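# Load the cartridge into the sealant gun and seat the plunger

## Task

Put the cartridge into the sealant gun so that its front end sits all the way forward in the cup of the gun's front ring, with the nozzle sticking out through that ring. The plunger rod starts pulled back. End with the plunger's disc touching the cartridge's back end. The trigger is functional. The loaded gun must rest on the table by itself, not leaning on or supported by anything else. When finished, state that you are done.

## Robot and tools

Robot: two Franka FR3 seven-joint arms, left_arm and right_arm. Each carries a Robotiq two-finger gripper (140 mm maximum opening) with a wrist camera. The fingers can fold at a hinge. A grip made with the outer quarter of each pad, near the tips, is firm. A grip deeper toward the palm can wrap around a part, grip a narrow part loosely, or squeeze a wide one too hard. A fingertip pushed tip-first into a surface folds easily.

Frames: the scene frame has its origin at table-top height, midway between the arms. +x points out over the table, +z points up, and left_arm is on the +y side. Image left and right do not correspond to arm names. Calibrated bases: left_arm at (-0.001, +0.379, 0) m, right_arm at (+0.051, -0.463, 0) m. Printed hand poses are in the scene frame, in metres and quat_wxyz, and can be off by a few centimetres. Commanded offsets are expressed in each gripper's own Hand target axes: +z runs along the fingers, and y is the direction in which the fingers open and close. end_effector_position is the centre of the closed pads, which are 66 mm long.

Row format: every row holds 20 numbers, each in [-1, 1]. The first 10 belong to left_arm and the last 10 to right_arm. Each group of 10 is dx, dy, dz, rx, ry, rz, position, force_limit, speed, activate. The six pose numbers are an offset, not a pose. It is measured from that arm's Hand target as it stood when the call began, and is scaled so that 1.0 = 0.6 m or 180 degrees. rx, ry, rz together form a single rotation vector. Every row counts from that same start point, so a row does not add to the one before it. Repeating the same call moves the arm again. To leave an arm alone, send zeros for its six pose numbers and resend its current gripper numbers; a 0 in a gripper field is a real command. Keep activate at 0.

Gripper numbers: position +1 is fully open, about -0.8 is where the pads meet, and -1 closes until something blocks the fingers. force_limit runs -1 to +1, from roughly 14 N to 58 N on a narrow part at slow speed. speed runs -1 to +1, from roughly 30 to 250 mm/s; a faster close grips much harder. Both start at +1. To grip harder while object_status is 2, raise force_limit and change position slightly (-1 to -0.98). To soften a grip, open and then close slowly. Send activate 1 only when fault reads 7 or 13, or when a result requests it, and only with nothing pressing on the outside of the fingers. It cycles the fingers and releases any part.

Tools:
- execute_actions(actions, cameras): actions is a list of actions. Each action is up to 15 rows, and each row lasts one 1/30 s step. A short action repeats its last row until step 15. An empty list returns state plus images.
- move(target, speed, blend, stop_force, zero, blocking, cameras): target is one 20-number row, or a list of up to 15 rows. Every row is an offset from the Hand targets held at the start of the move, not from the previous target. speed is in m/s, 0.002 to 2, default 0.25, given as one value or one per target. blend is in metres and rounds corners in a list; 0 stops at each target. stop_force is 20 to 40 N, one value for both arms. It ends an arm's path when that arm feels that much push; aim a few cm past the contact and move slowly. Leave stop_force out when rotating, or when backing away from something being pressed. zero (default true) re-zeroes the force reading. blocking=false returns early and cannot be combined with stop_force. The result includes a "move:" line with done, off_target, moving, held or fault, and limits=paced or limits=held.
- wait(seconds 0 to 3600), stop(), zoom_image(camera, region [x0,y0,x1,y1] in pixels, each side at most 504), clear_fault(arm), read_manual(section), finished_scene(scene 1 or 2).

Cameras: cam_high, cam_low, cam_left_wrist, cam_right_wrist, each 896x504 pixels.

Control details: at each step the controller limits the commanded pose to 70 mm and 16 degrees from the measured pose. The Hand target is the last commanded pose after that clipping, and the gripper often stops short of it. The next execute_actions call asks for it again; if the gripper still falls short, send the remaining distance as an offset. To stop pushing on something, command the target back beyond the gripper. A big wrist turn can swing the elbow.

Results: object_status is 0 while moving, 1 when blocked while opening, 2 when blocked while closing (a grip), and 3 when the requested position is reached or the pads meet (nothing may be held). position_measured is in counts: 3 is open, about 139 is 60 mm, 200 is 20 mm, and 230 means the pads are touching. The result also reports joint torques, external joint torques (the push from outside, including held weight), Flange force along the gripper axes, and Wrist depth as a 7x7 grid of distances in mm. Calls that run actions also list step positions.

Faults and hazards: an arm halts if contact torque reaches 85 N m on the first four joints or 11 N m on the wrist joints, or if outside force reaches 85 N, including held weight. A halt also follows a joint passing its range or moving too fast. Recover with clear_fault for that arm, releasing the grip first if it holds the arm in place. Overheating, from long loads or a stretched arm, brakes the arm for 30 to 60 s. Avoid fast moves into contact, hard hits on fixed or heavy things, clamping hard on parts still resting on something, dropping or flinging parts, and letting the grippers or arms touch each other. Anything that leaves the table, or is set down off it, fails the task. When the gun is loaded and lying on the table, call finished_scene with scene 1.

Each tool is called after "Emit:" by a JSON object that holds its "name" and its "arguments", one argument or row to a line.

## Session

Emit:
{"name": "execute_actions", "arguments": {
  "actions": [],
  "cameras": ["all"]
}}

Scene clock: 0.00 s.
left_arm: end_effector_position=(+0.5388, +0.2340, +0.2307) position_measured=3 object_status=3 fault=0 end_effector_quat_wxyz=(+0.113, +0.955, -0.209, -0.179) | right_arm: end_effector_position=(+0.1798, +0.0589, +0.1640) position_measured=3 object_status=3 fault=0 end_effector_quat_wxyz=(-0.185, +0.687, -0.702, -0.015)
Joint positions: left_arm=[-0.108 0.398 0.01 -1.484 -0.202 1.502 -1.26] | right_arm=[1.146 -0.171 0.26 -2.542 -0.326 2.681 1.679]
Joint velocities: within noise
Joint torques (N m): no reading
External joint torques (N m): no reading
Flange force (N): no reading
Wrist depth (mm): cam_left_wrist=[274 290 312 335 366 397 442 / 291 301 339 369 404 448 501 / 319 311 372 409 455 505 574 / 343 123 413 456 513 133 682 / 87 122 462 520 595 125 94 / - 468 524 605 707 768 99 / - 531 613 617 859 2236 -] | cam_right_wrist=[312 296 277 259 243 230 218 / 351 324 302 284 265 249 234 / 398 366 337 313 290 269 255 / 459 365 375 346 320 142 272 / - 99 433 390 357 142 98 / - 504 505 449 406 367 98 / - 695 606 526 465 356 -]
Hand target: left_arm +0.5388, +0.2340, +0.2307; +0.113, +0.955, -0.209, -0.179 | right_arm +0.1798, +0.0589, +0.1640; -0.185, +0.687, -0.702, -0.015
Tool commands: left_gripper/position=+1.0 left_gripper/force_limit=+1.0 left_gripper/speed=+1.0 left_gripper/activate=+0.0 right_gripper/position=+1.0 right_gripper/force_limit=+1.0 right_gripper/speed=+1.0 right_gripper/activate=+0.0

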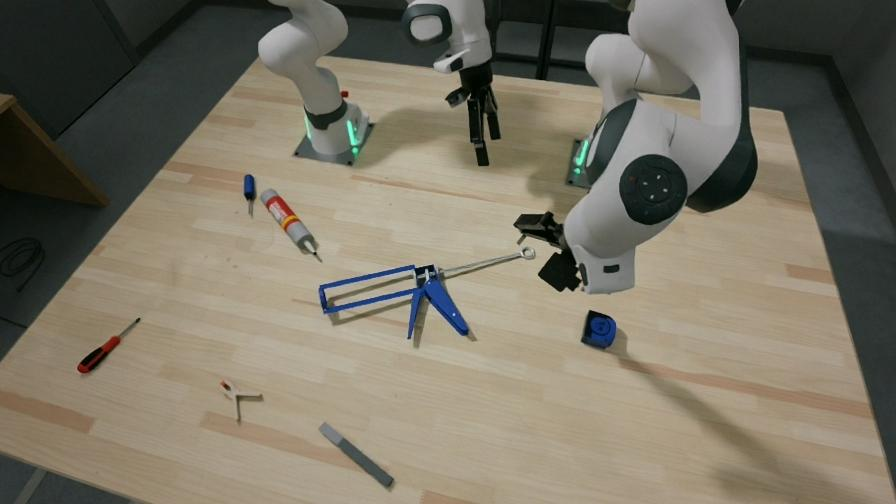

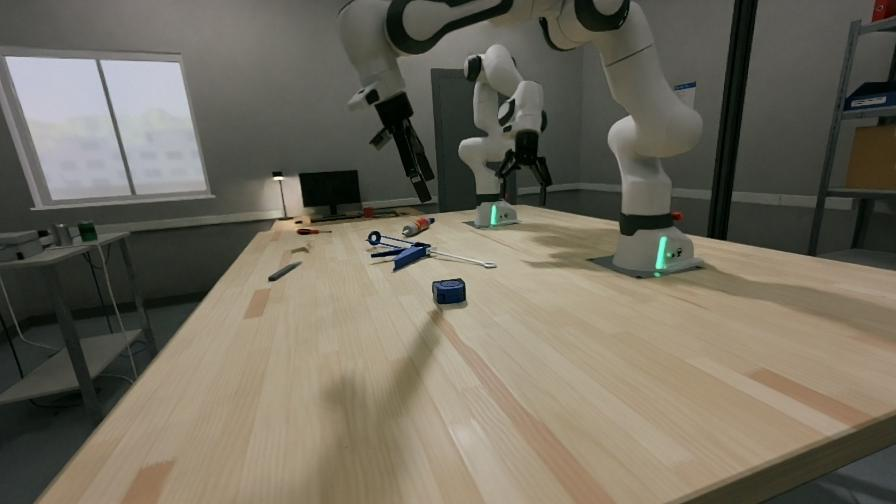

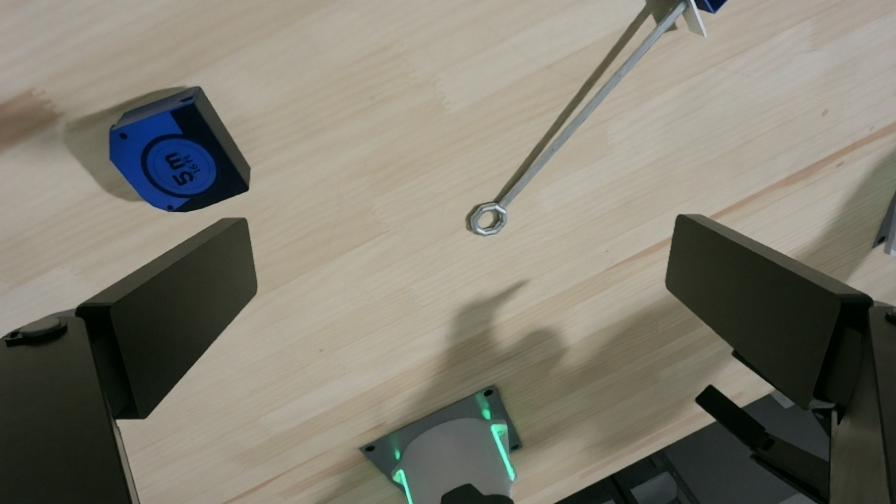

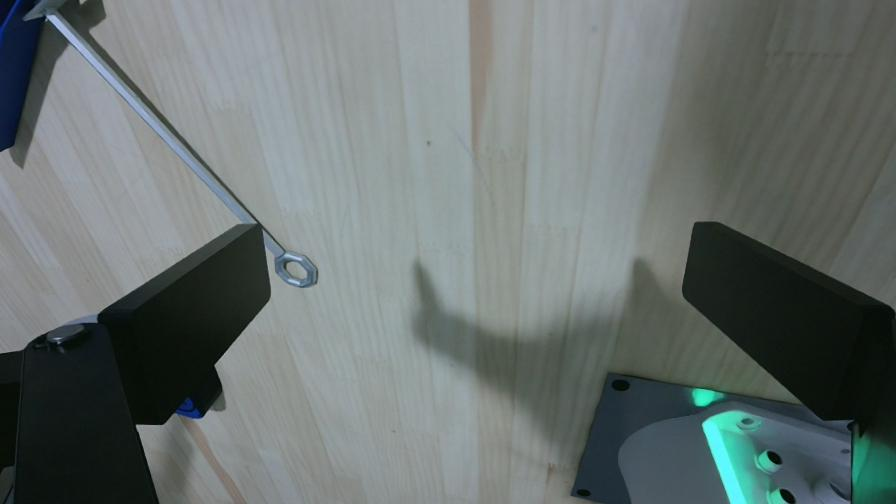

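Emit:
{"name": "move", "arguments": {
  "target": [-0.1618, 0.1318, 0.0773, 0.1306, 0.0499, 0.2673, 1, 0, 1, 0, 0.5160, -0.4907, -0.2757, -0.1448, -0.0481, -0.7513, 1, 0, 1, 0],
  "speed": 0.4,
  "cameras": ["all"]
}}

Scene clock: 7.93 s.
left_arm: end_effector_position=(+0.4096, +0.1993, +0.2403) position_measured=3 object_status=3 fault=0 end_effector_quat_wxyz=(+0.002, +0.803, -0.596, -0.001) | right_arm: end_effector_position=(+0.4290, -0.2990, +0.3001) position_measured=3 object_status=3 fault=0 end_effector_quat_wxyz=(-0.001, +0.922, +0.387, +0.000)
Joint positions: left_arm=[-0.253 -0.315 -0.101 -2.354 -0.04 2.037 -0.672] | right_arm=[1.946 -1.212 -0.952 -2.243 -0.894 1.364 -1.151]
Joint velocities: left_arm=[within noise] | right_arm=[-0.001 -0.001 0 0.001 -0.001 -0.001 -0.008]
Joint torques (N m): left_arm=[-0.54 -21.54 0.41 22.49 0.97 3.01 0.15] | right_arm=[0.51 16.91 20.62 12.98 0.55 2.34 -0.18]
External joint torques (N m): left_arm=[-0.58 -0.27 -0.28 -2.17 0.26 0.36 0.15] | right_arm=[0.53 0.91 -1.99 -0.83 -0.27 -0.33 -0.18]
Flange force (N): left_arm=[-4.3 5.7 4.8] | right_arm=[4.3 0.5 3.3]
Wrist depth (mm): cam_left_wrist=[349 351 350 350 352 352 351 / 365 368 370 368 369 371 372 / 387 386 387 387 388 388 391 / 401 133 411 411 411 133 409 / 87 122 432 436 433 133 94 / - 458 461 459 461 465 99 / - 490 492 491 498 497 -] | cam_right_wrist=[397 395 398 399 401 400 401 / 415 418 419 418 422 419 421 / 440 439 437 442 436 443 443 / 461 447 465 462 462 143 464 / - 115 489 495 483 132 103 / - 513 524 524 525 535 98 / - 549 487 554 564 562 -]
Hand target: left_arm +0.4100, +0.2001, +0.2401; +0.000, +0.801, -0.599, +0.000 | right_arm +0.4299, -0.3000, +0.3000; +0.000, +0.921, +0.390, +0.000
Off the commanded pose: left_arm 0.001 m, 0 deg | right_arm 0.001 m, 0 deg.
move: done; limits=paced

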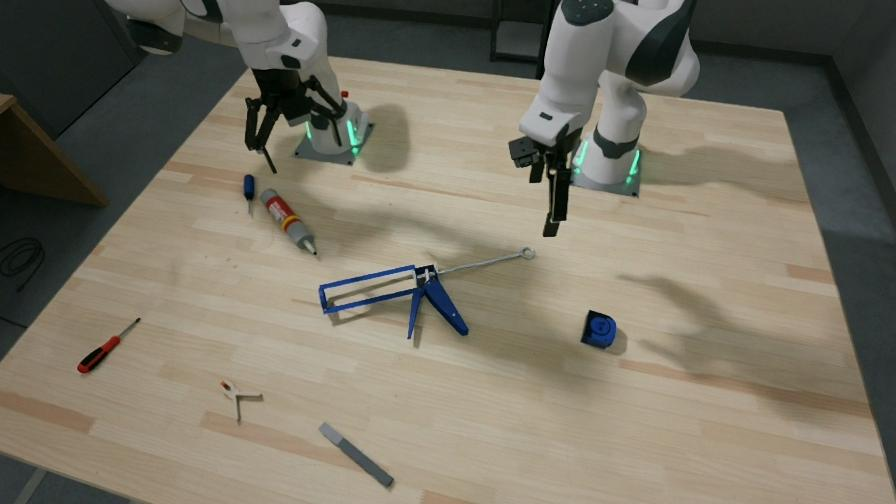

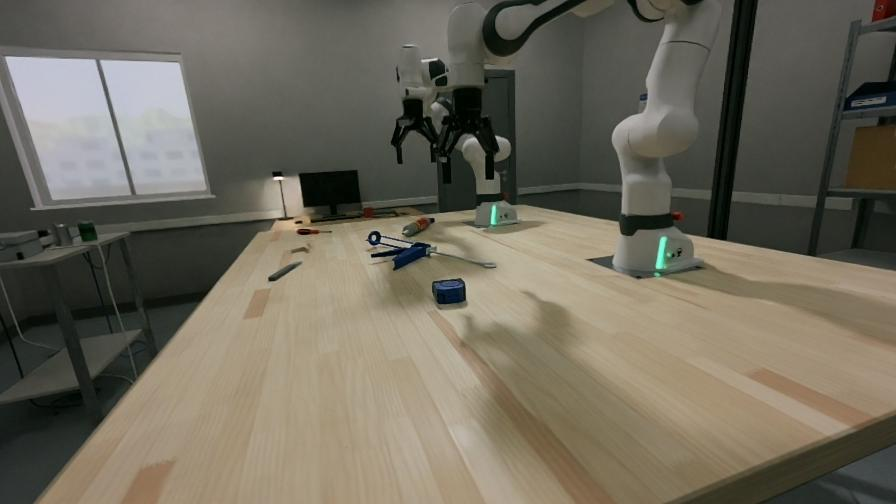

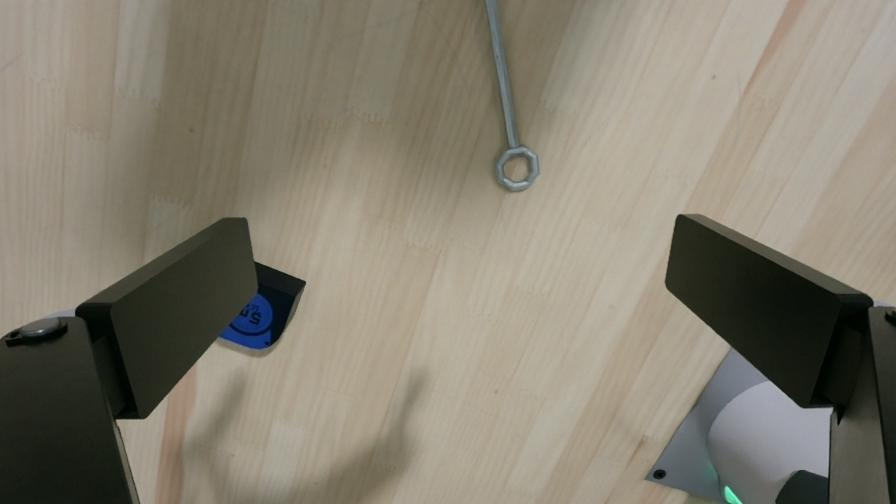

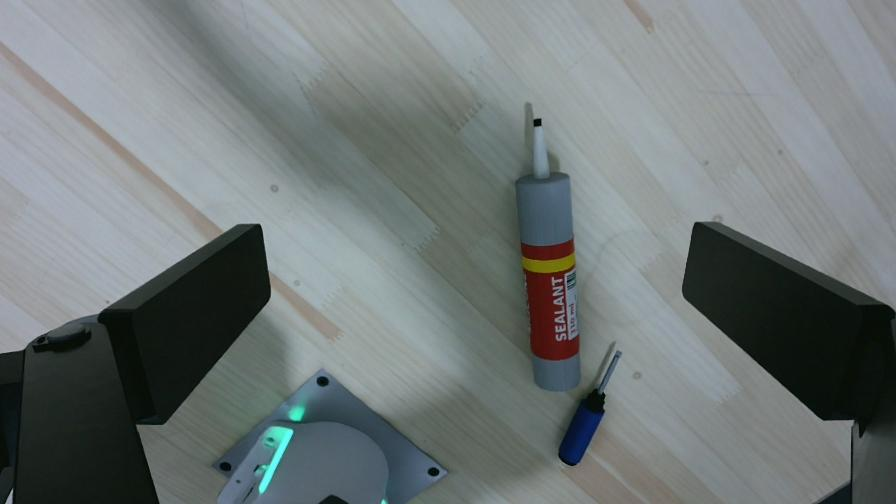

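Emit:
{"name": "move", "arguments": {
  "target": [0, 0, 0, 0, 0, 0, 1, 0, 1, 0, 0.1635, 0.0973, 0.0833, 0, 0, 0.6644, 1, 0, 1, 0],
  "speed": 0.6,
  "cameras": ["cam_right_wrist", "cam_high"]
}}

Emit:
{"name": "zoom_image", "arguments": {
  "camera": "cam_right_wrist",
  "region": [320, 0, 620, 260]
}}

Scene clock: 12.83 s.
left_arm: end_effector_position=(+0.4096, +0.1993, +0.2403) position_measured=3 object_status=3 fault=0 end_effector_quat_wxyz=(+0.002, +0.803, -0.596, -0.001) | right_arm: end_effector_position=(+0.5403, -0.2709, +0.2507) position_measured=3 object_status=3 fault=0 end_effector_quat_wxyz=(+0.001, +0.804, -0.595, +0.001)
Joint positions: left_arm=[-0.253 -0.315 -0.101 -2.354 -0.04 2.037 -0.672] | right_arm=[1.756 -0.323 -1.254 -2.079 -0.333 1.954 0.328]
Joint velocities: left_arm=[within noise] | right_arm=[0.001 0.001 0 0 0.001 0.001 0.006]
Joint torques (N m): left_arm=[-0.59 -21.54 0.44 22.46 0.97 3.01 0.14] | right_arm=[-0.48 0.17 9.05 21 1.01 2.74 0.36]
External joint torques (N m): left_arm=[-0.56 -0.39 -0.16 -2.1 0.27 0.38 0.14] | right_arm=[-0.49 1.5 -0.47 -2.4 0.32 0.2 0.36]
Flange force (N): left_arm=[-4.5 5.8 4.6] | right_arm=[-1.3 0.9 6.6]
Wrist depth (mm): cam_left_wrist=[351 351 349 351 352 352 351 / 367 369 369 370 371 367 371 / 385 390 387 388 391 388 391 / 403 132 412 409 410 133 407 / 87 122 432 438 436 133 94 / - 456 460 463 462 461 99 / - 490 489 492 494 491 -] | cam_right_wrist=[344 345 349 349 347 352 352 / 363 365 366 366 367 369 370 / 383 383 387 385 387 389 390 / 402 137 403 410 408 142 408 / - 107 431 434 433 132 103 / - 447 452 452 459 464 98 / - 484 486 488 492 495 -]
Hand target: left_arm +0.4100, +0.2001, +0.2401; +0.000, +0.801, -0.599, +0.000 | right_arm +0.5401, -0.2701, +0.2501; +0.000, +0.801, -0.599, +0.000
Off the commanded pose: left_arm 0.001 m, 0 deg | right_arm 0.001 m, 1 deg.
move: done; limits=paced
Images, in order (width x height): cam_high 896x504, cam_right_wrist 896x504.

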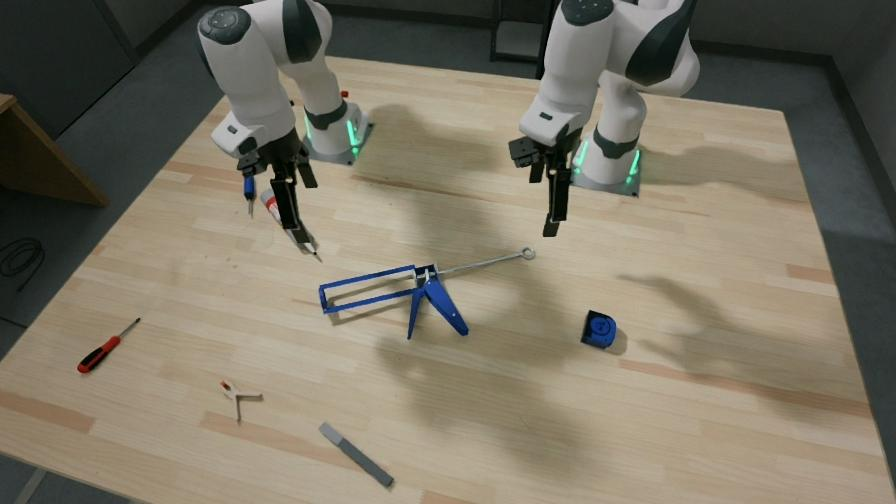

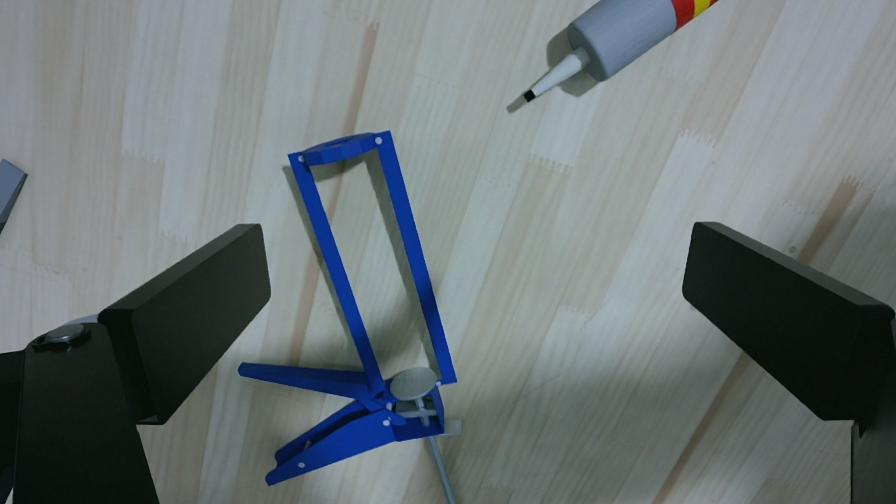

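Scaled by 1.680 from the camera's image (finer frame: 1280x720).

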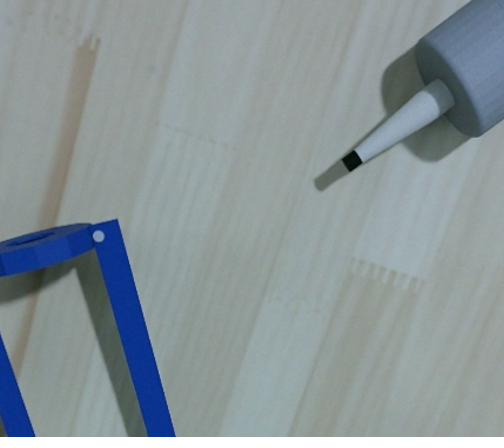

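Emit:
{"name": "zoom_image", "arguments": {
  "camera": "cam_right_wrist",
  "region": [270, 110, 430, 230]
}}

Emit:
{"name": "zoom_image", "arguments": {
  "camera": "cam_right_wrist",
  "region": [340, 340, 500, 480]
}}

Emit:
{"name": "zoom_image", "arguments": {
  "camera": "cam_low",
  "region": [350, 215, 510, 285]
}}

Scaled by 3.150 from the camera's image (finer frame: 1280x720).

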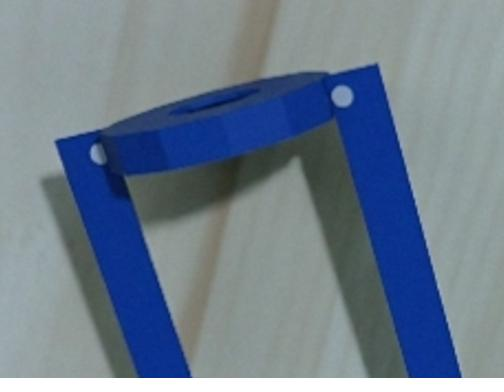

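Scaled by 3.150 from the camera's image (finer frame: 1280x720).

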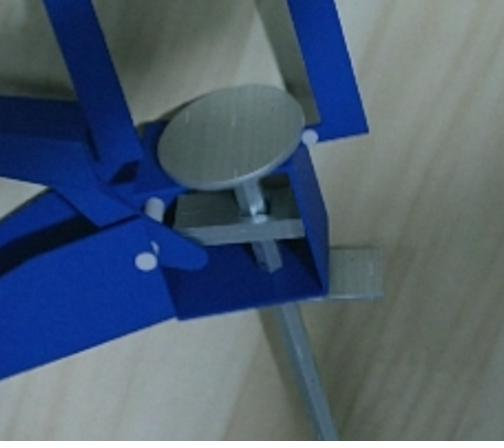

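This scene's latest camera images include none from cam_low. They are from: cam_high, cam_right_wrist. cam_low's image comes with the result of a call that names it in "cameras".

Emit:
{"name": "move", "arguments": {
  "target": [0, 0, 0, 0, 0, 0, 1, 0, 1, 0, -0.1090, -0.1208, 0.2002, 0, 0, -0.0756, 1, 0, 1, 0],
  "speed": 0.4,
  "cameras": ["cam_right_wrist", "cam_low"]
}}

Emit:
{"name": "zoom_image", "arguments": {
  "camera": "cam_right_wrist",
  "region": [350, 0, 590, 200]
}}

Emit:
{"name": "zoom_image", "arguments": {
  "camera": "cam_right_wrist",
  "region": [350, 340, 590, 500]
}}

Emit:
{"name": "zoom_image", "arguments": {
  "camera": "cam_low",
  "region": [350, 215, 510, 285]
}}

Scene clock: 16.73 s.
left_arm: end_effector_position=(+0.4096, +0.1993, +0.2403) position_measured=3 object_status=3 fault=0 end_effector_quat_wxyz=(+0.002, +0.803, -0.596, -0.001) | right_arm: end_effector_position=(+0.5920, -0.1867, +0.1299) position_measured=3 object_status=3 fault=0 end_effector_quat_wxyz=(-0.001, +0.868, -0.496, +0.002)
Joint positions: left_arm=[-0.253 -0.315 -0.101 -2.354 -0.04 2.037 -0.672] | right_arm=[2.689 -0.493 -2.094 -1.933 -0.509 2.137 0.272]
Joint velocities: left_arm=[within noise] | right_arm=[0.001 0 -0.001 0.001 0.001 -0.006 0.003]
Joint torques (N m): left_arm=[-0.58 -21.53 0.42 22.47 0.97 3.01 0.14] | right_arm=[0.47 30.38 12.3 19.82 0.96 2.21 0.43]
External joint torques (N m): left_arm=[-0.55 -0.18 -0.19 -2.21 0.26 0.36 0.14] | right_arm=[0.64 1.86 -1.17 -1.42 0.34 -0.36 0.43]
Flange force (N): left_arm=[-4.3 5.6 4.9] | right_arm=[-1.8 6.3 0.1]
Wrist depth (mm): cam_left_wrist=[349 348 351 350 351 351 353 / 367 366 367 368 370 371 369 / 384 388 390 390 386 389 395 / 404 133 409 409 413 133 408 / 87 122 435 434 435 133 94 / - 460 459 464 465 463 99 / - 491 494 488 493 494 -] | cam_right_wrist=[235 236 238 226 236 238 239 / 247 248 248 247 251 251 251 / 259 261 261 259 261 264 264 / 275 270 277 277 276 143 278 / - 107 294 296 294 142 103 / - 311 305 302 314 315 98 / - 329 318 301 334 337 -]
Hand target: left_arm +0.4100, +0.2001, +0.2401; +0.000, +0.801, -0.599, +0.000 | right_arm +0.5913, -0.1869, +0.1300; +0.000, +0.866, -0.500, +0.000
Off the commanded pose: left_arm 0.001 m, 0 deg | right_arm 0.001 m, 1 deg.
move: done; limits=paced
Images, in order (width x height): cam_low 896x504, cam_right_wrist 896x504.

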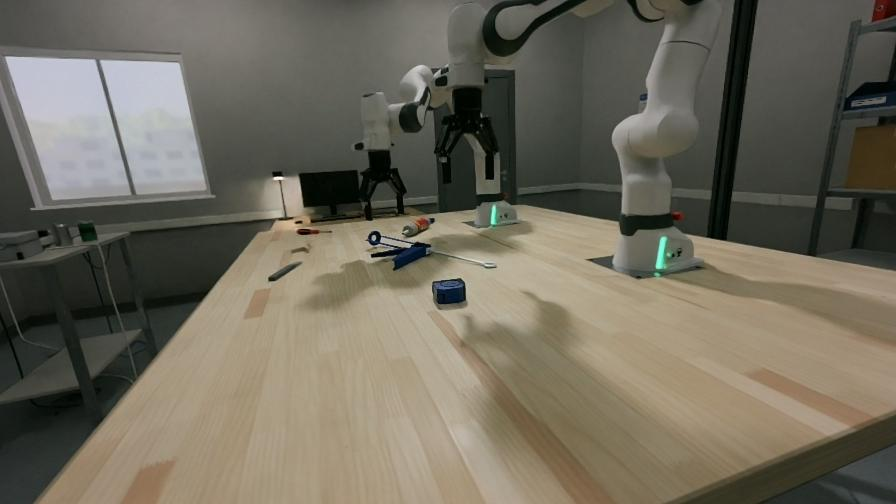

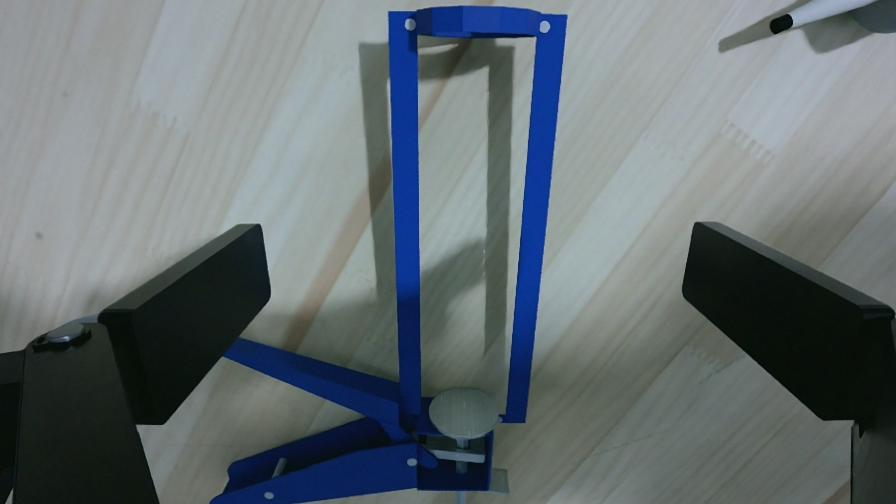

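Scaled by 2.100 from the camera's image (finer frame: 1280x720).

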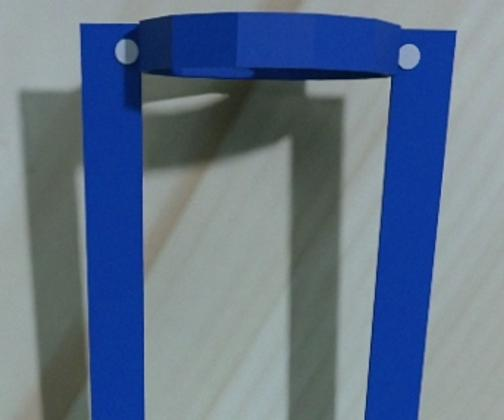

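Scaled by 2.100 from the camera's image (finer frame: 1280x720).

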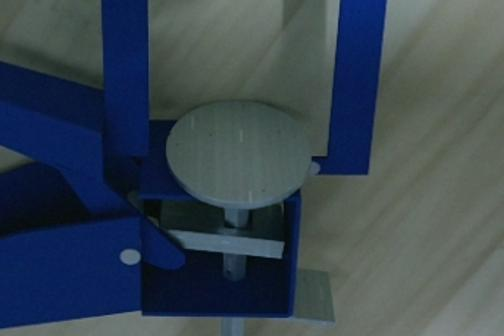

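Scaled by 3.150 from the camera's image (finer frame: 1280x720).

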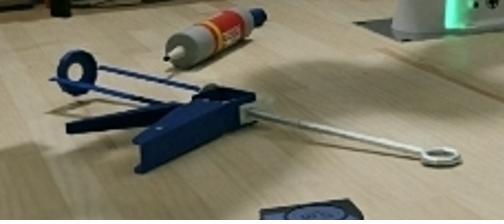

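Emit:
{"name": "move", "arguments": {
  "target": [
    [0, 0, 0, 0, 0, 0, 1, 0, 1, 0, 0.0774, 0.1432, -0.2002, 0, 0, 0.0756, 1, 0, 1, 0],
    [0, 0, 0, 0, 0, 0, 1, 0, 1, 0, 0.0287, 0.3272, -0.2833, 0, 0, -0.5889, 1, 0, 1, 0]
  ],
  "speed": 0.6,
  "blend": [0.002, 0]
}}

Emit:
{"name": "move", "arguments": {
  "target": [
    [0, 0, 0, 0, 0, 0, 1, 0, 1, 0, 0.1406, -0.7155, 0.2267, 0.1448, 0.0481, 0.7513, 1, 0, 1, 0],
    [0, 0, 0, 0, 0, 0, 1, 0, 1, 0, 0.2010, -0.0318, 0.0333, 0, 0, 0.75, 1, 0, 1, 0]
  ],
  "speed": 0.5,
  "blend": [0.03, 0]
}}

Scene clock: 26.03 s.
left_arm: end_effector_position=(+0.4096, +0.1993, +0.2403) position_measured=3 object_status=3 fault=0 end_effector_quat_wxyz=(+0.002, +0.803, -0.596, -0.001) | right_arm: end_effector_position=(+0.4301, -0.3004, +0.3000) position_measured=3 object_status=3 fault=0 end_effector_quat_wxyz=(+0.001, +0.922, +0.387, -0.001)
Joint positions: left_arm=[-0.253 -0.315 -0.101 -2.354 -0.04 2.037 -0.672] | right_arm=[2.847 0.572 -2.546 -2.318 0.315 1.816 -2.244]
Joint velocities: left_arm=[within noise] | right_arm=[0 0 0.001 0 -0.001 0 -0.005]
Joint torques (N m): left_arm=[-0.57 -21.53 0.46 22.52 0.96 3.02 0.17] | right_arm=[0.18 9.87 -10.17 21.36 1.19 2.49 -0.18]
External joint torques (N m): left_arm=[-0.54 -0.33 -0.14 -2.1 0.25 0.37 0.17] | right_arm=[0.15 2.04 -0.7 -2.54 0.29 -0.13 -0.18]
Flange force (N): left_arm=[-4.5 5.6 4.7] | right_arm=[-13.9 -6.0 4.8]
Wrist depth (mm): cam_left_wrist=[347 349 351 349 352 352 352 / 364 368 370 369 370 373 370 / 390 384 385 388 387 388 391 / 403 133 409 410 408 133 409 / 87 122 430 435 432 133 94 / - 464 457 462 466 465 99 / - 490 489 491 493 492 -] | cam_right_wrist=[388 389 384 386 384 384 384 / 406 408 407 408 403 404 400 / 431 434 431 428 425 427 428 / 460 452 454 452 450 143 446 / - 125 489 483 475 132 104 / - 521 521 520 517 524 98 / - 555 485 554 555 555 -]
Hand target: left_arm +0.4100, +0.2001, +0.2401; +0.000, +0.801, -0.599, +0.000 | right_arm +0.4297, -0.2999, +0.2999; +0.000, +0.921, +0.391, +0.000
Off the commanded pose: left_arm 0.001 m, 0 deg | right_arm 0.001 m, 0 deg.
joint sent to its limit (right arm) — joint 1 (waist), upper limit. The joint targets still meet the commanded pose.
move: done; limits=paced

Scene clock: 30.27 s.
left_arm: end_effector_position=(+0.4096, +0.1993, +0.2403) position_measured=3 object_status=3 fault=0 end_effector_quat_wxyz=(+0.002, +0.803, -0.596, -0.001) | right_arm: end_effector_position=(+0.5010, -0.1994, +0.2803) position_measured=3 object_status=3 fault=0 end_effector_quat_wxyz=(-0.003, +0.712, -0.702, +0.002)
Joint positions: left_arm=[-0.253 -0.315 -0.101 -2.354 -0.04 2.037 -0.672] | right_arm=[1.895 1.198 -1.983 -1.958 1.062 1.367 -0.233]
Joint velocities: left_arm=[within noise] | right_arm=[0 -0.001 0 0.001 -0.005 -0.005 0]
Joint torques (N m): left_arm=[-0.61 -21.5 0.46 22.47 0.95 3.02 0.16] | right_arm=[-0.37 -25.54 -27.13 9.6 0.5 2.23 -0.08]
External joint torques (N m): left_arm=[-0.6 -0.09 -0.18 -2.23 0.25 0.37 0.16] | right_arm=[-0.38 -0.57 0.82 -0.62 -0.26 -0.39 -0.08]
Flange force (N): left_arm=[-4.2 5.4 5.1] | right_arm=[0.9 -1.0 0.6]
Wrist depth (mm): cam_left_wrist=[351 347 351 351 351 352 353 / 368 364 367 369 369 372 371 / 387 386 387 388 388 390 388 / 402 133 406 412 412 133 405 / 87 122 435 432 436 133 94 / - 456 458 463 461 462 99 / - 494 491 497 494 492 -] | cam_right_wrist=[361 362 364 366 369 371 375 / 378 379 380 387 387 391 391 / 398 400 404 407 413 414 417 / 419 416 424 428 432 143 433 / - 107 445 444 460 132 103 / - 475 475 484 489 498 98 / - 508 514 523 521 531 -]
Hand target: left_arm +0.4100, +0.2001, +0.2401; +0.000, +0.801, -0.599, +0.000 | right_arm +0.4998, -0.2000, +0.2800; +0.000, +0.713, -0.701, +0.000
Off the commanded pose: left_arm 0.001 m, 0 deg | right_arm 0.001 m, 0 deg.
move: done; limits=paced

Emit:
{"name": "move", "arguments": {
  "target": [0, 0, 0, 0, 0, 0, 1, 0, 1, 0, 0.3933, 0.1415, 0.2500, 0, 0, -0.7922, 1, 0, 1, 0],
  "speed": 0.5,
  "cameras": ["cam_right_wrist", "cam_high"]
}}

Scene clock: 36.07 s.
left_arm: end_effector_position=(+0.4096, +0.1993, +0.2403) position_measured=3 object_status=3 fault=0 end_effector_quat_wxyz=(+0.002, +0.803, -0.596, -0.001) | right_arm: end_effector_position=(+0.4194, -0.4368, +0.1310) position_measured=3 object_status=3 fault=0 end_effector_quat_wxyz=(+0.000, +0.895, +0.446, +0.001)
Joint positions: left_arm=[-0.253 -0.315 -0.101 -2.354 -0.04 2.037 -0.672] | right_arm=[2.663 0.496 -2.543 -2.741 0.365 2.288 -2.701]
Joint velocities: left_arm=[within noise] | right_arm=[0.001 -0.001 0 0.001 0 -0.001 -0.006]
Joint torques (N m): left_arm=[-0.52 -21.5 0.48 22.5 0.95 3.01 0.17] | right_arm=[0.53 10.17 -7.34 19.2 0.48 2.75 -0.21]
External joint torques (N m): left_arm=[-0.6 -0.25 -0.25 -2.16 0.25 0.36 0.17] | right_arm=[0.48 0.58 -0.76 -2.52 -0.24 0.18 -0.21]
Flange force (N): left_arm=[-4.3 5.7 4.8] | right_arm=[-7.7 -7.3 1.3]
Wrist depth (mm): cam_left_wrist=[350 349 351 353 353 353 351 / 369 366 368 368 368 369 369 / 386 388 390 389 392 390 390 / 405 132 409 409 410 133 407 / 87 122 433 433 440 133 94 / - 458 463 461 461 460 99 / - 492 491 493 499 492 -] | cam_right_wrist=[236 235 235 232 232 230 229 / 249 249 247 242 244 242 241 / 263 262 261 216 256 256 255 / 279 270 274 231 271 142 266 / - 107 293 246 286 142 103 / - 310 313 314 307 307 98 / - 332 335 332 329 327 -]
Hand target: left_arm +0.4100, +0.2001, +0.2401; +0.000, +0.801, -0.599, +0.000 | right_arm +0.4190, -0.4374, +0.1300; +0.000, +0.893, +0.451, +0.000
Off the commanded pose: left_arm 0.001 m, 0 deg | right_arm 0.001 m, 1 deg.
move: done; limits=paced
Images, in order (width x height): cam_high 896x504, cam_right_wrist 896x504.

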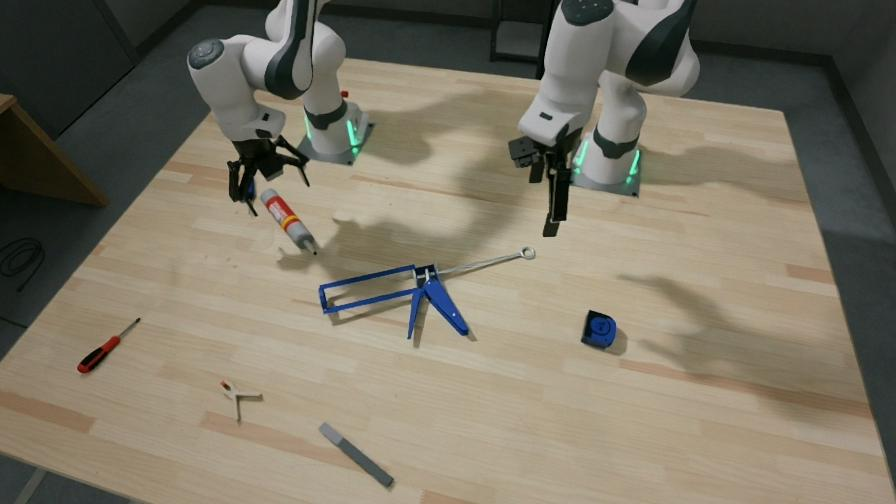

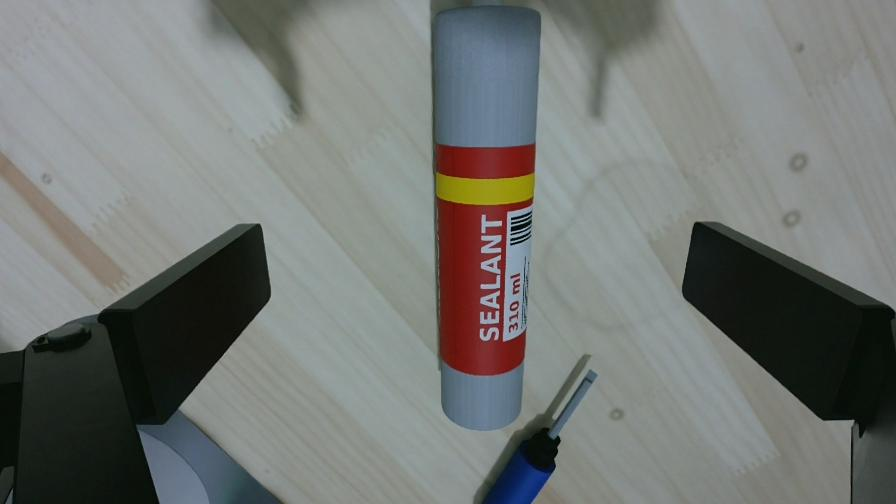

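Emit:
{"name": "move", "arguments": {
  "target": [0, 0, 0, 0, 0, 0, 1, 0, 1, 0, -0.0040, 0.0107, 0.1155, -0.0111, 0, -0.0046, 0.17, 0, 1, 0],
  "speed": 0.2,
  "cameras": ["cam_right_wrist"]
}}

Scene clock: 38.93 s.
left_arm: end_effector_position=(+0.4096, +0.1993, +0.2403) position_measured=3 object_status=3 fault=0 end_effector_quat_wxyz=(+0.002, +0.803, -0.596, -0.001) | right_arm: end_effector_position=(+0.4211, -0.4431, +0.0604) position_measured=108 object_status=3 fault=0 end_effector_quat_wxyz=(+0.015, +0.888, +0.460, +0.007)
Joint positions: left_arm=[-0.253 -0.315 -0.101 -2.354 -0.04 2.037 -0.672] | right_arm=[2.594 0.31 -2.431 -2.823 0.339 2.582 -2.697]
Joint velocities: left_arm=[within noise] | right_arm=[-0.003 0 0.003 0 0.001 0.003 -0.001]
Joint torques (N m): left_arm=[-0.55 -21.55 0.4 22.46 0.95 3.01 0.17] | right_arm=[-0.67 12.25 -4.4 17.43 0.58 2.79 0.4]
External joint torques (N m): left_arm=[-0.57 -0.3 -0.26 -2.17 0.25 0.36 0.17] | right_arm=[-0.62 0.83 0.25 -1.38 0.03 0.16 0.4]
Flange force (N): left_arm=[-4.4 5.8 4.8] | right_arm=[-2.1 -3.4 0.1]
Wrist depth (mm): cam_left_wrist=[349 350 352 351 353 352 351 / 365 369 368 369 370 369 371 / 385 388 385 388 390 391 390 / 402 133 408 409 411 133 409 / 87 122 431 435 432 133 94 / - 459 461 460 463 463 99 / - 490 492 493 496 495 -] | cam_right_wrist=[167 168 168 128 170 170 170 / 176 177 178 133 177 179 179 / 185 186 187 142 186 189 190 / 197 198 193 150 156 198 201 / - 95 126 159 209 95 89 / - - 224 170 225 - - / - - 240 180 239 - -]
Hand target: left_arm +0.4100, +0.2001, +0.2401; +0.000, +0.801, -0.599, +0.000 | right_arm +0.4228, -0.4431, +0.0607; +0.016, +0.889, +0.457, +0.008
Off the commanded pose: left_arm 0.001 m, 0 deg | right_arm 0.002 m, 0 deg.
move: done

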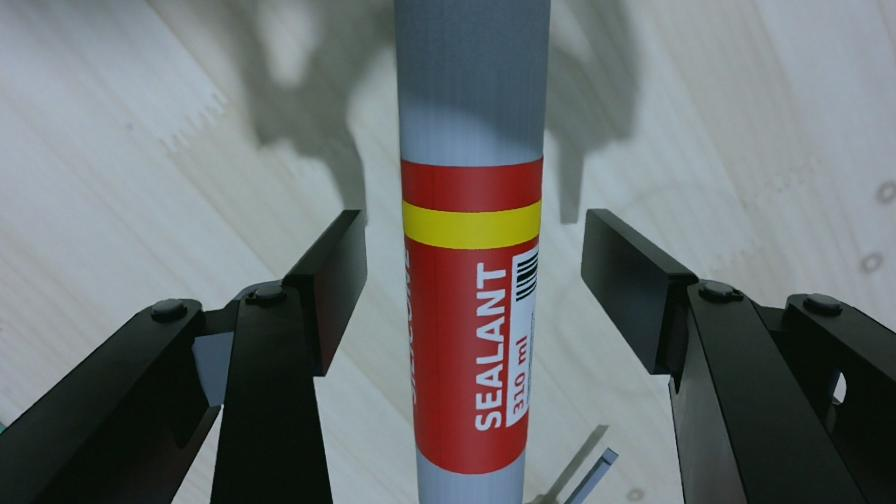

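Emit:
{"name": "move", "arguments": {
  "target": [
    [0, 0, 0, 0, 0, 0, 1, 0, 1, 0, -0.0067, -0.0015, 0, 0, 0.0060, 0, 0.17, 0, 1, 0],
    [0, 0, 0, 0, 0, 0, 1, 0, 1, 0, -0.0067, -0.0015, 0, 0, 0.0060, 0, -1, 1, -1, 0],
    [0, 0, 0, 0, 0, 0, 1, 0, 1, 0, -0.0067, -0.0015, -0.1300, 0, 0.0060, 0, -1, 1, -1, 0]
  ],
  "speed": 0.1,
  "blend": 0,
  "cameras": ["cam_right_wrist", "cam_high"]
}}

Scene clock: 44.10 s.
left_arm: end_effector_position=(+0.4096, +0.1993, +0.2403) position_measured=3 object_status=3 fault=0 end_effector_quat_wxyz=(+0.002, +0.803, -0.596, -0.001) | right_arm: end_effector_position=(+0.4159, -0.4441, +0.1360) position_measured=163 object_status=2 fault=0 end_effector_quat_wxyz=(+0.009, +0.892, +0.453, +0.015)
Joint positions: left_arm=[-0.253 -0.315 -0.101 -2.354 -0.04 2.037 -0.672] | right_arm=[2.699 0.545 -2.588 -2.781 0.372 2.306 -2.735]
Joint velocities: left_arm=[within noise] | right_arm=[-0.001 -0.001 0 0 -0.001 -0.004 0]
Joint torques (N m): left_arm=[-0.58 -21.49 0.43 22.42 0.95 3.02 0.17] | right_arm=[0.47 12.01 -7.63 21.37 0.42 2.5 -0.23]
External joint torques (N m): left_arm=[-0.63 -0.26 -0.26 -2.19 0.25 0.38 0.17] | right_arm=[0.45 3.23 -1.06 -0.57 -0.31 -0.15 -0.23]
Flange force (N): left_arm=[-4.3 5.8 4.9] | right_arm=[-9.8 -11.4 -9.0]
Wrist depth (mm): cam_left_wrist=[349 349 350 351 353 351 353 / 368 364 370 367 370 369 370 / 388 388 387 390 391 389 389 / 404 133 407 409 412 133 411 / 87 122 433 436 434 133 94 / - 457 460 462 464 462 99 / - 490 488 489 491 492 -] | cam_right_wrist=[236 237 238 127 239 239 240 / 249 249 249 - 251 251 252 / 261 262 262 142 262 265 266 / 276 275 274 149 154 279 281 / 292 91 90 158 117 89 295 / - - - 168 - - - / - - - 178 - - -]
Hand target: left_arm +0.4100, +0.2001, +0.2401; +0.000, +0.801, -0.599, +0.000 | right_arm +0.4175, -0.4443, +0.1386; +0.011, +0.889, +0.457, +0.016
Off the commanded pose: left_arm 0.001 m, 0 deg | right_arm 0.003 m, 1 deg.
move: done
Images, in order (width x height): cam_high 896x504, cam_right_wrist 896x504.

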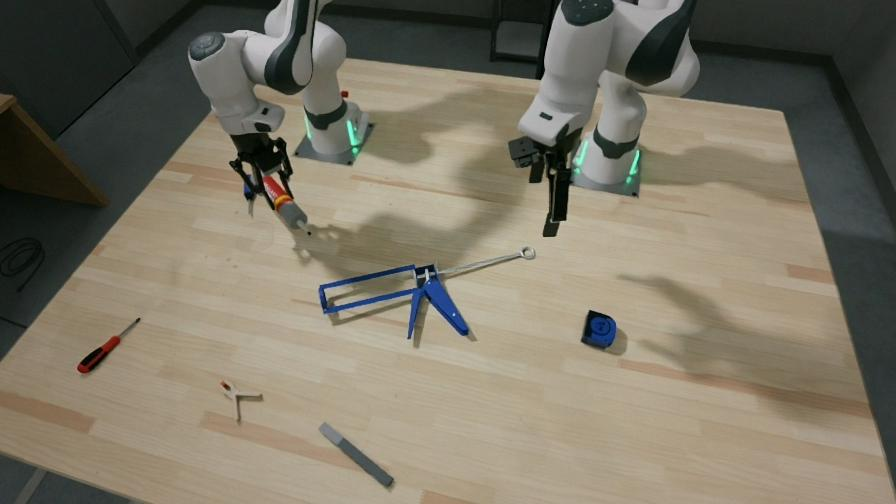

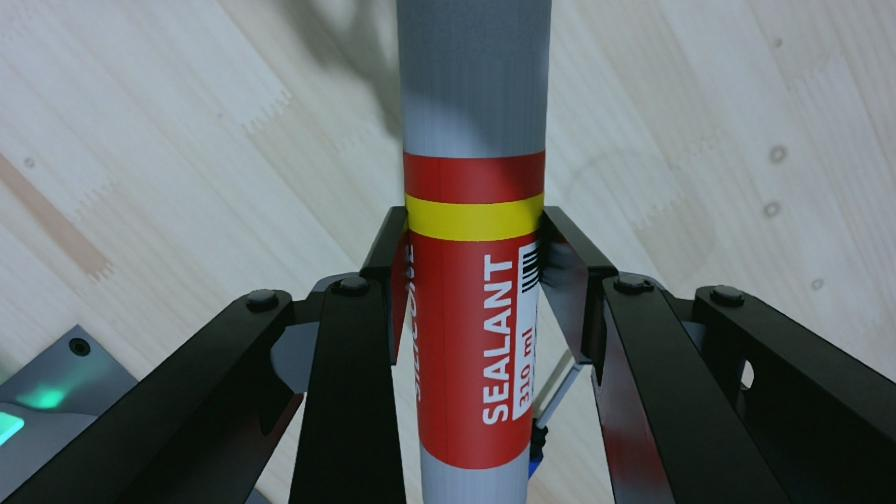

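Emit:
{"name": "move", "arguments": {
  "target": [
    [0.2259, -0.1767, -0.0332, 0, 0, 0.5078, -1, 0, 1, 0, 0.0016, 0.0029, -0.0855, 0, 0, 0, -1, 1, -1, 0],
    [0.4993, -0.3428, 0.0805, -0.2551, -0.0061, -0.9519, -1, 0, 1, 0, 0.5722, -0.1275, -0.0238, 0.0571, -0.0499, 0.6429, -1, 1, -1, 0]
  ],
  "speed": 0.35,
  "blend": [0.03, 0],
  "cameras": ["all"]
}}

Scene clock: 54.30 s.
left_arm: end_effector_position=(+0.6915, -0.0305, +0.1927) position_measured=237 object_status=3 fault=0 end_effector_quat_wxyz=(+0.204, +0.594, +0.761, -0.162) | right_arm: end_effector_position=(+0.5532, -0.1216, +0.1543) position_measured=163 object_status=2 fault=0 end_effector_quat_wxyz=(-0.043, +0.858, -0.506, -0.074)
Joint positions: left_arm=[0.157 0.679 -0.682 -1.493 -0.019 2.379 2.52] | right_arm=[1.701 0.882 -1.467 -1.86 1.063 1.738 -0.592]
Joint velocities: left_arm=[within noise] | right_arm=[0 0 -0.001 0 -0.001 0 0.005]
Joint torques (N m): left_arm=[-0.33 -45.26 -12.67 22.04 1.02 2.83 0.17] | right_arm=[-0.47 -30.52 -25.84 15.93 1.39 2.04 0.41]
External joint torques (N m): left_arm=[-0.34 1.81 -0.32 -1.01 0.28 -0.07 0.18] | right_arm=[-0.39 -1.18 -0.72 0.14 0.35 -0.31 0.42]
Flange force (N): left_arm=[0.8 0.6 2.9] | right_arm=[-0.3 -0.1 -2.4]
Wrist depth (mm): cam_left_wrist=[277 282 290 290 292 296 297 / 293 316 328 330 332 333 339 / 204 352 369 380 390 390 394 / 203 273 419 112 448 466 1924 / 177 193 87 92 85 1852 2298 / 165 - 69 - 68 70 2409 / - - 68 - - - -] | cam_right_wrist=[237 238 240 127 244 245 247 / 255 256 258 133 264 265 267 / 277 273 277 141 281 289 291 / 301 307 301 149 156 316 320 / 332 91 90 159 118 89 343 / - - - 169 - - - / - - - 180 - - -]
Hand target: left_arm +0.6917, -0.0293, +0.1915; +0.203, +0.597, +0.760, -0.160 | right_arm +0.5544, -0.1204, +0.1566; -0.045, +0.856, -0.510, -0.074
Off the commanded pose: left_arm 0.002 m, 0 deg | right_arm 0.003 m, 1 deg.
move: done; limits=paced

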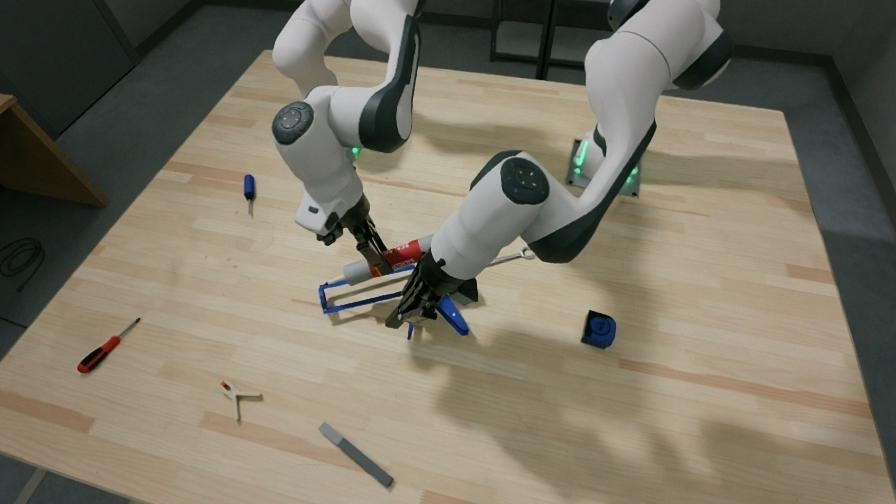

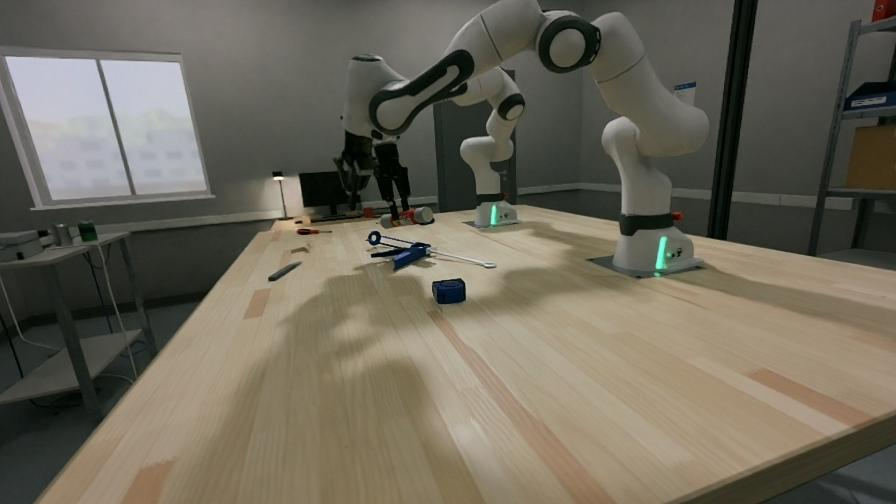

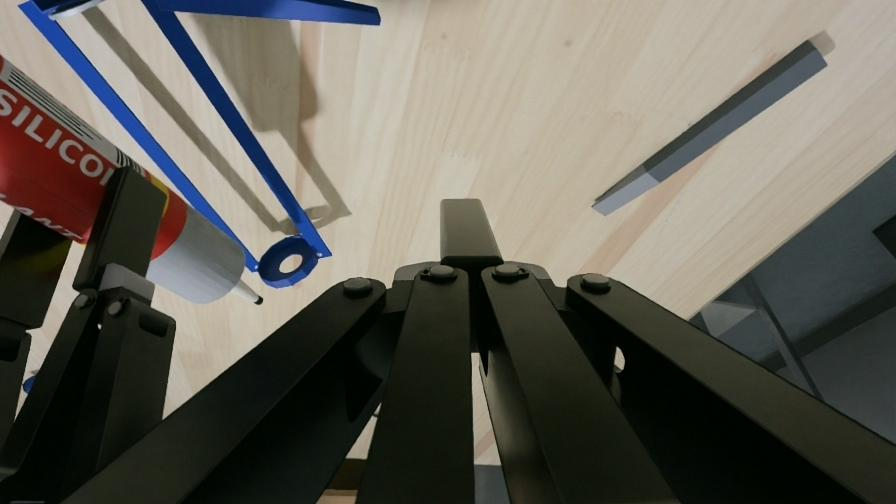

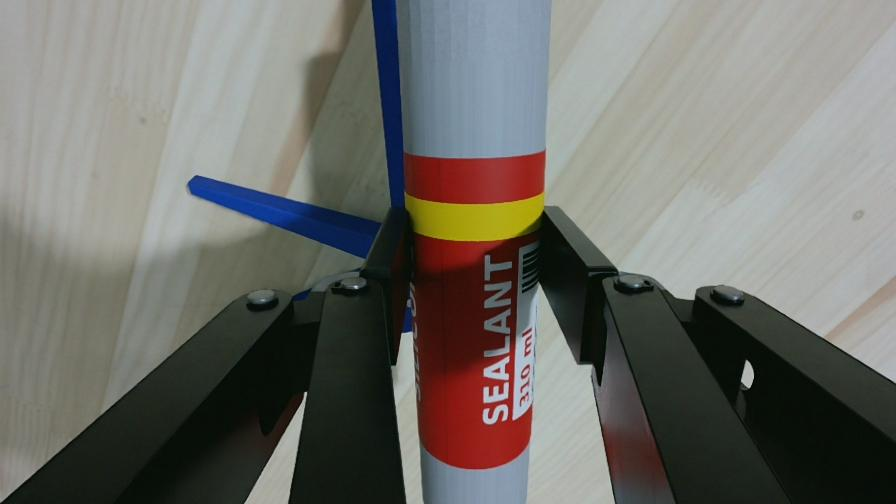

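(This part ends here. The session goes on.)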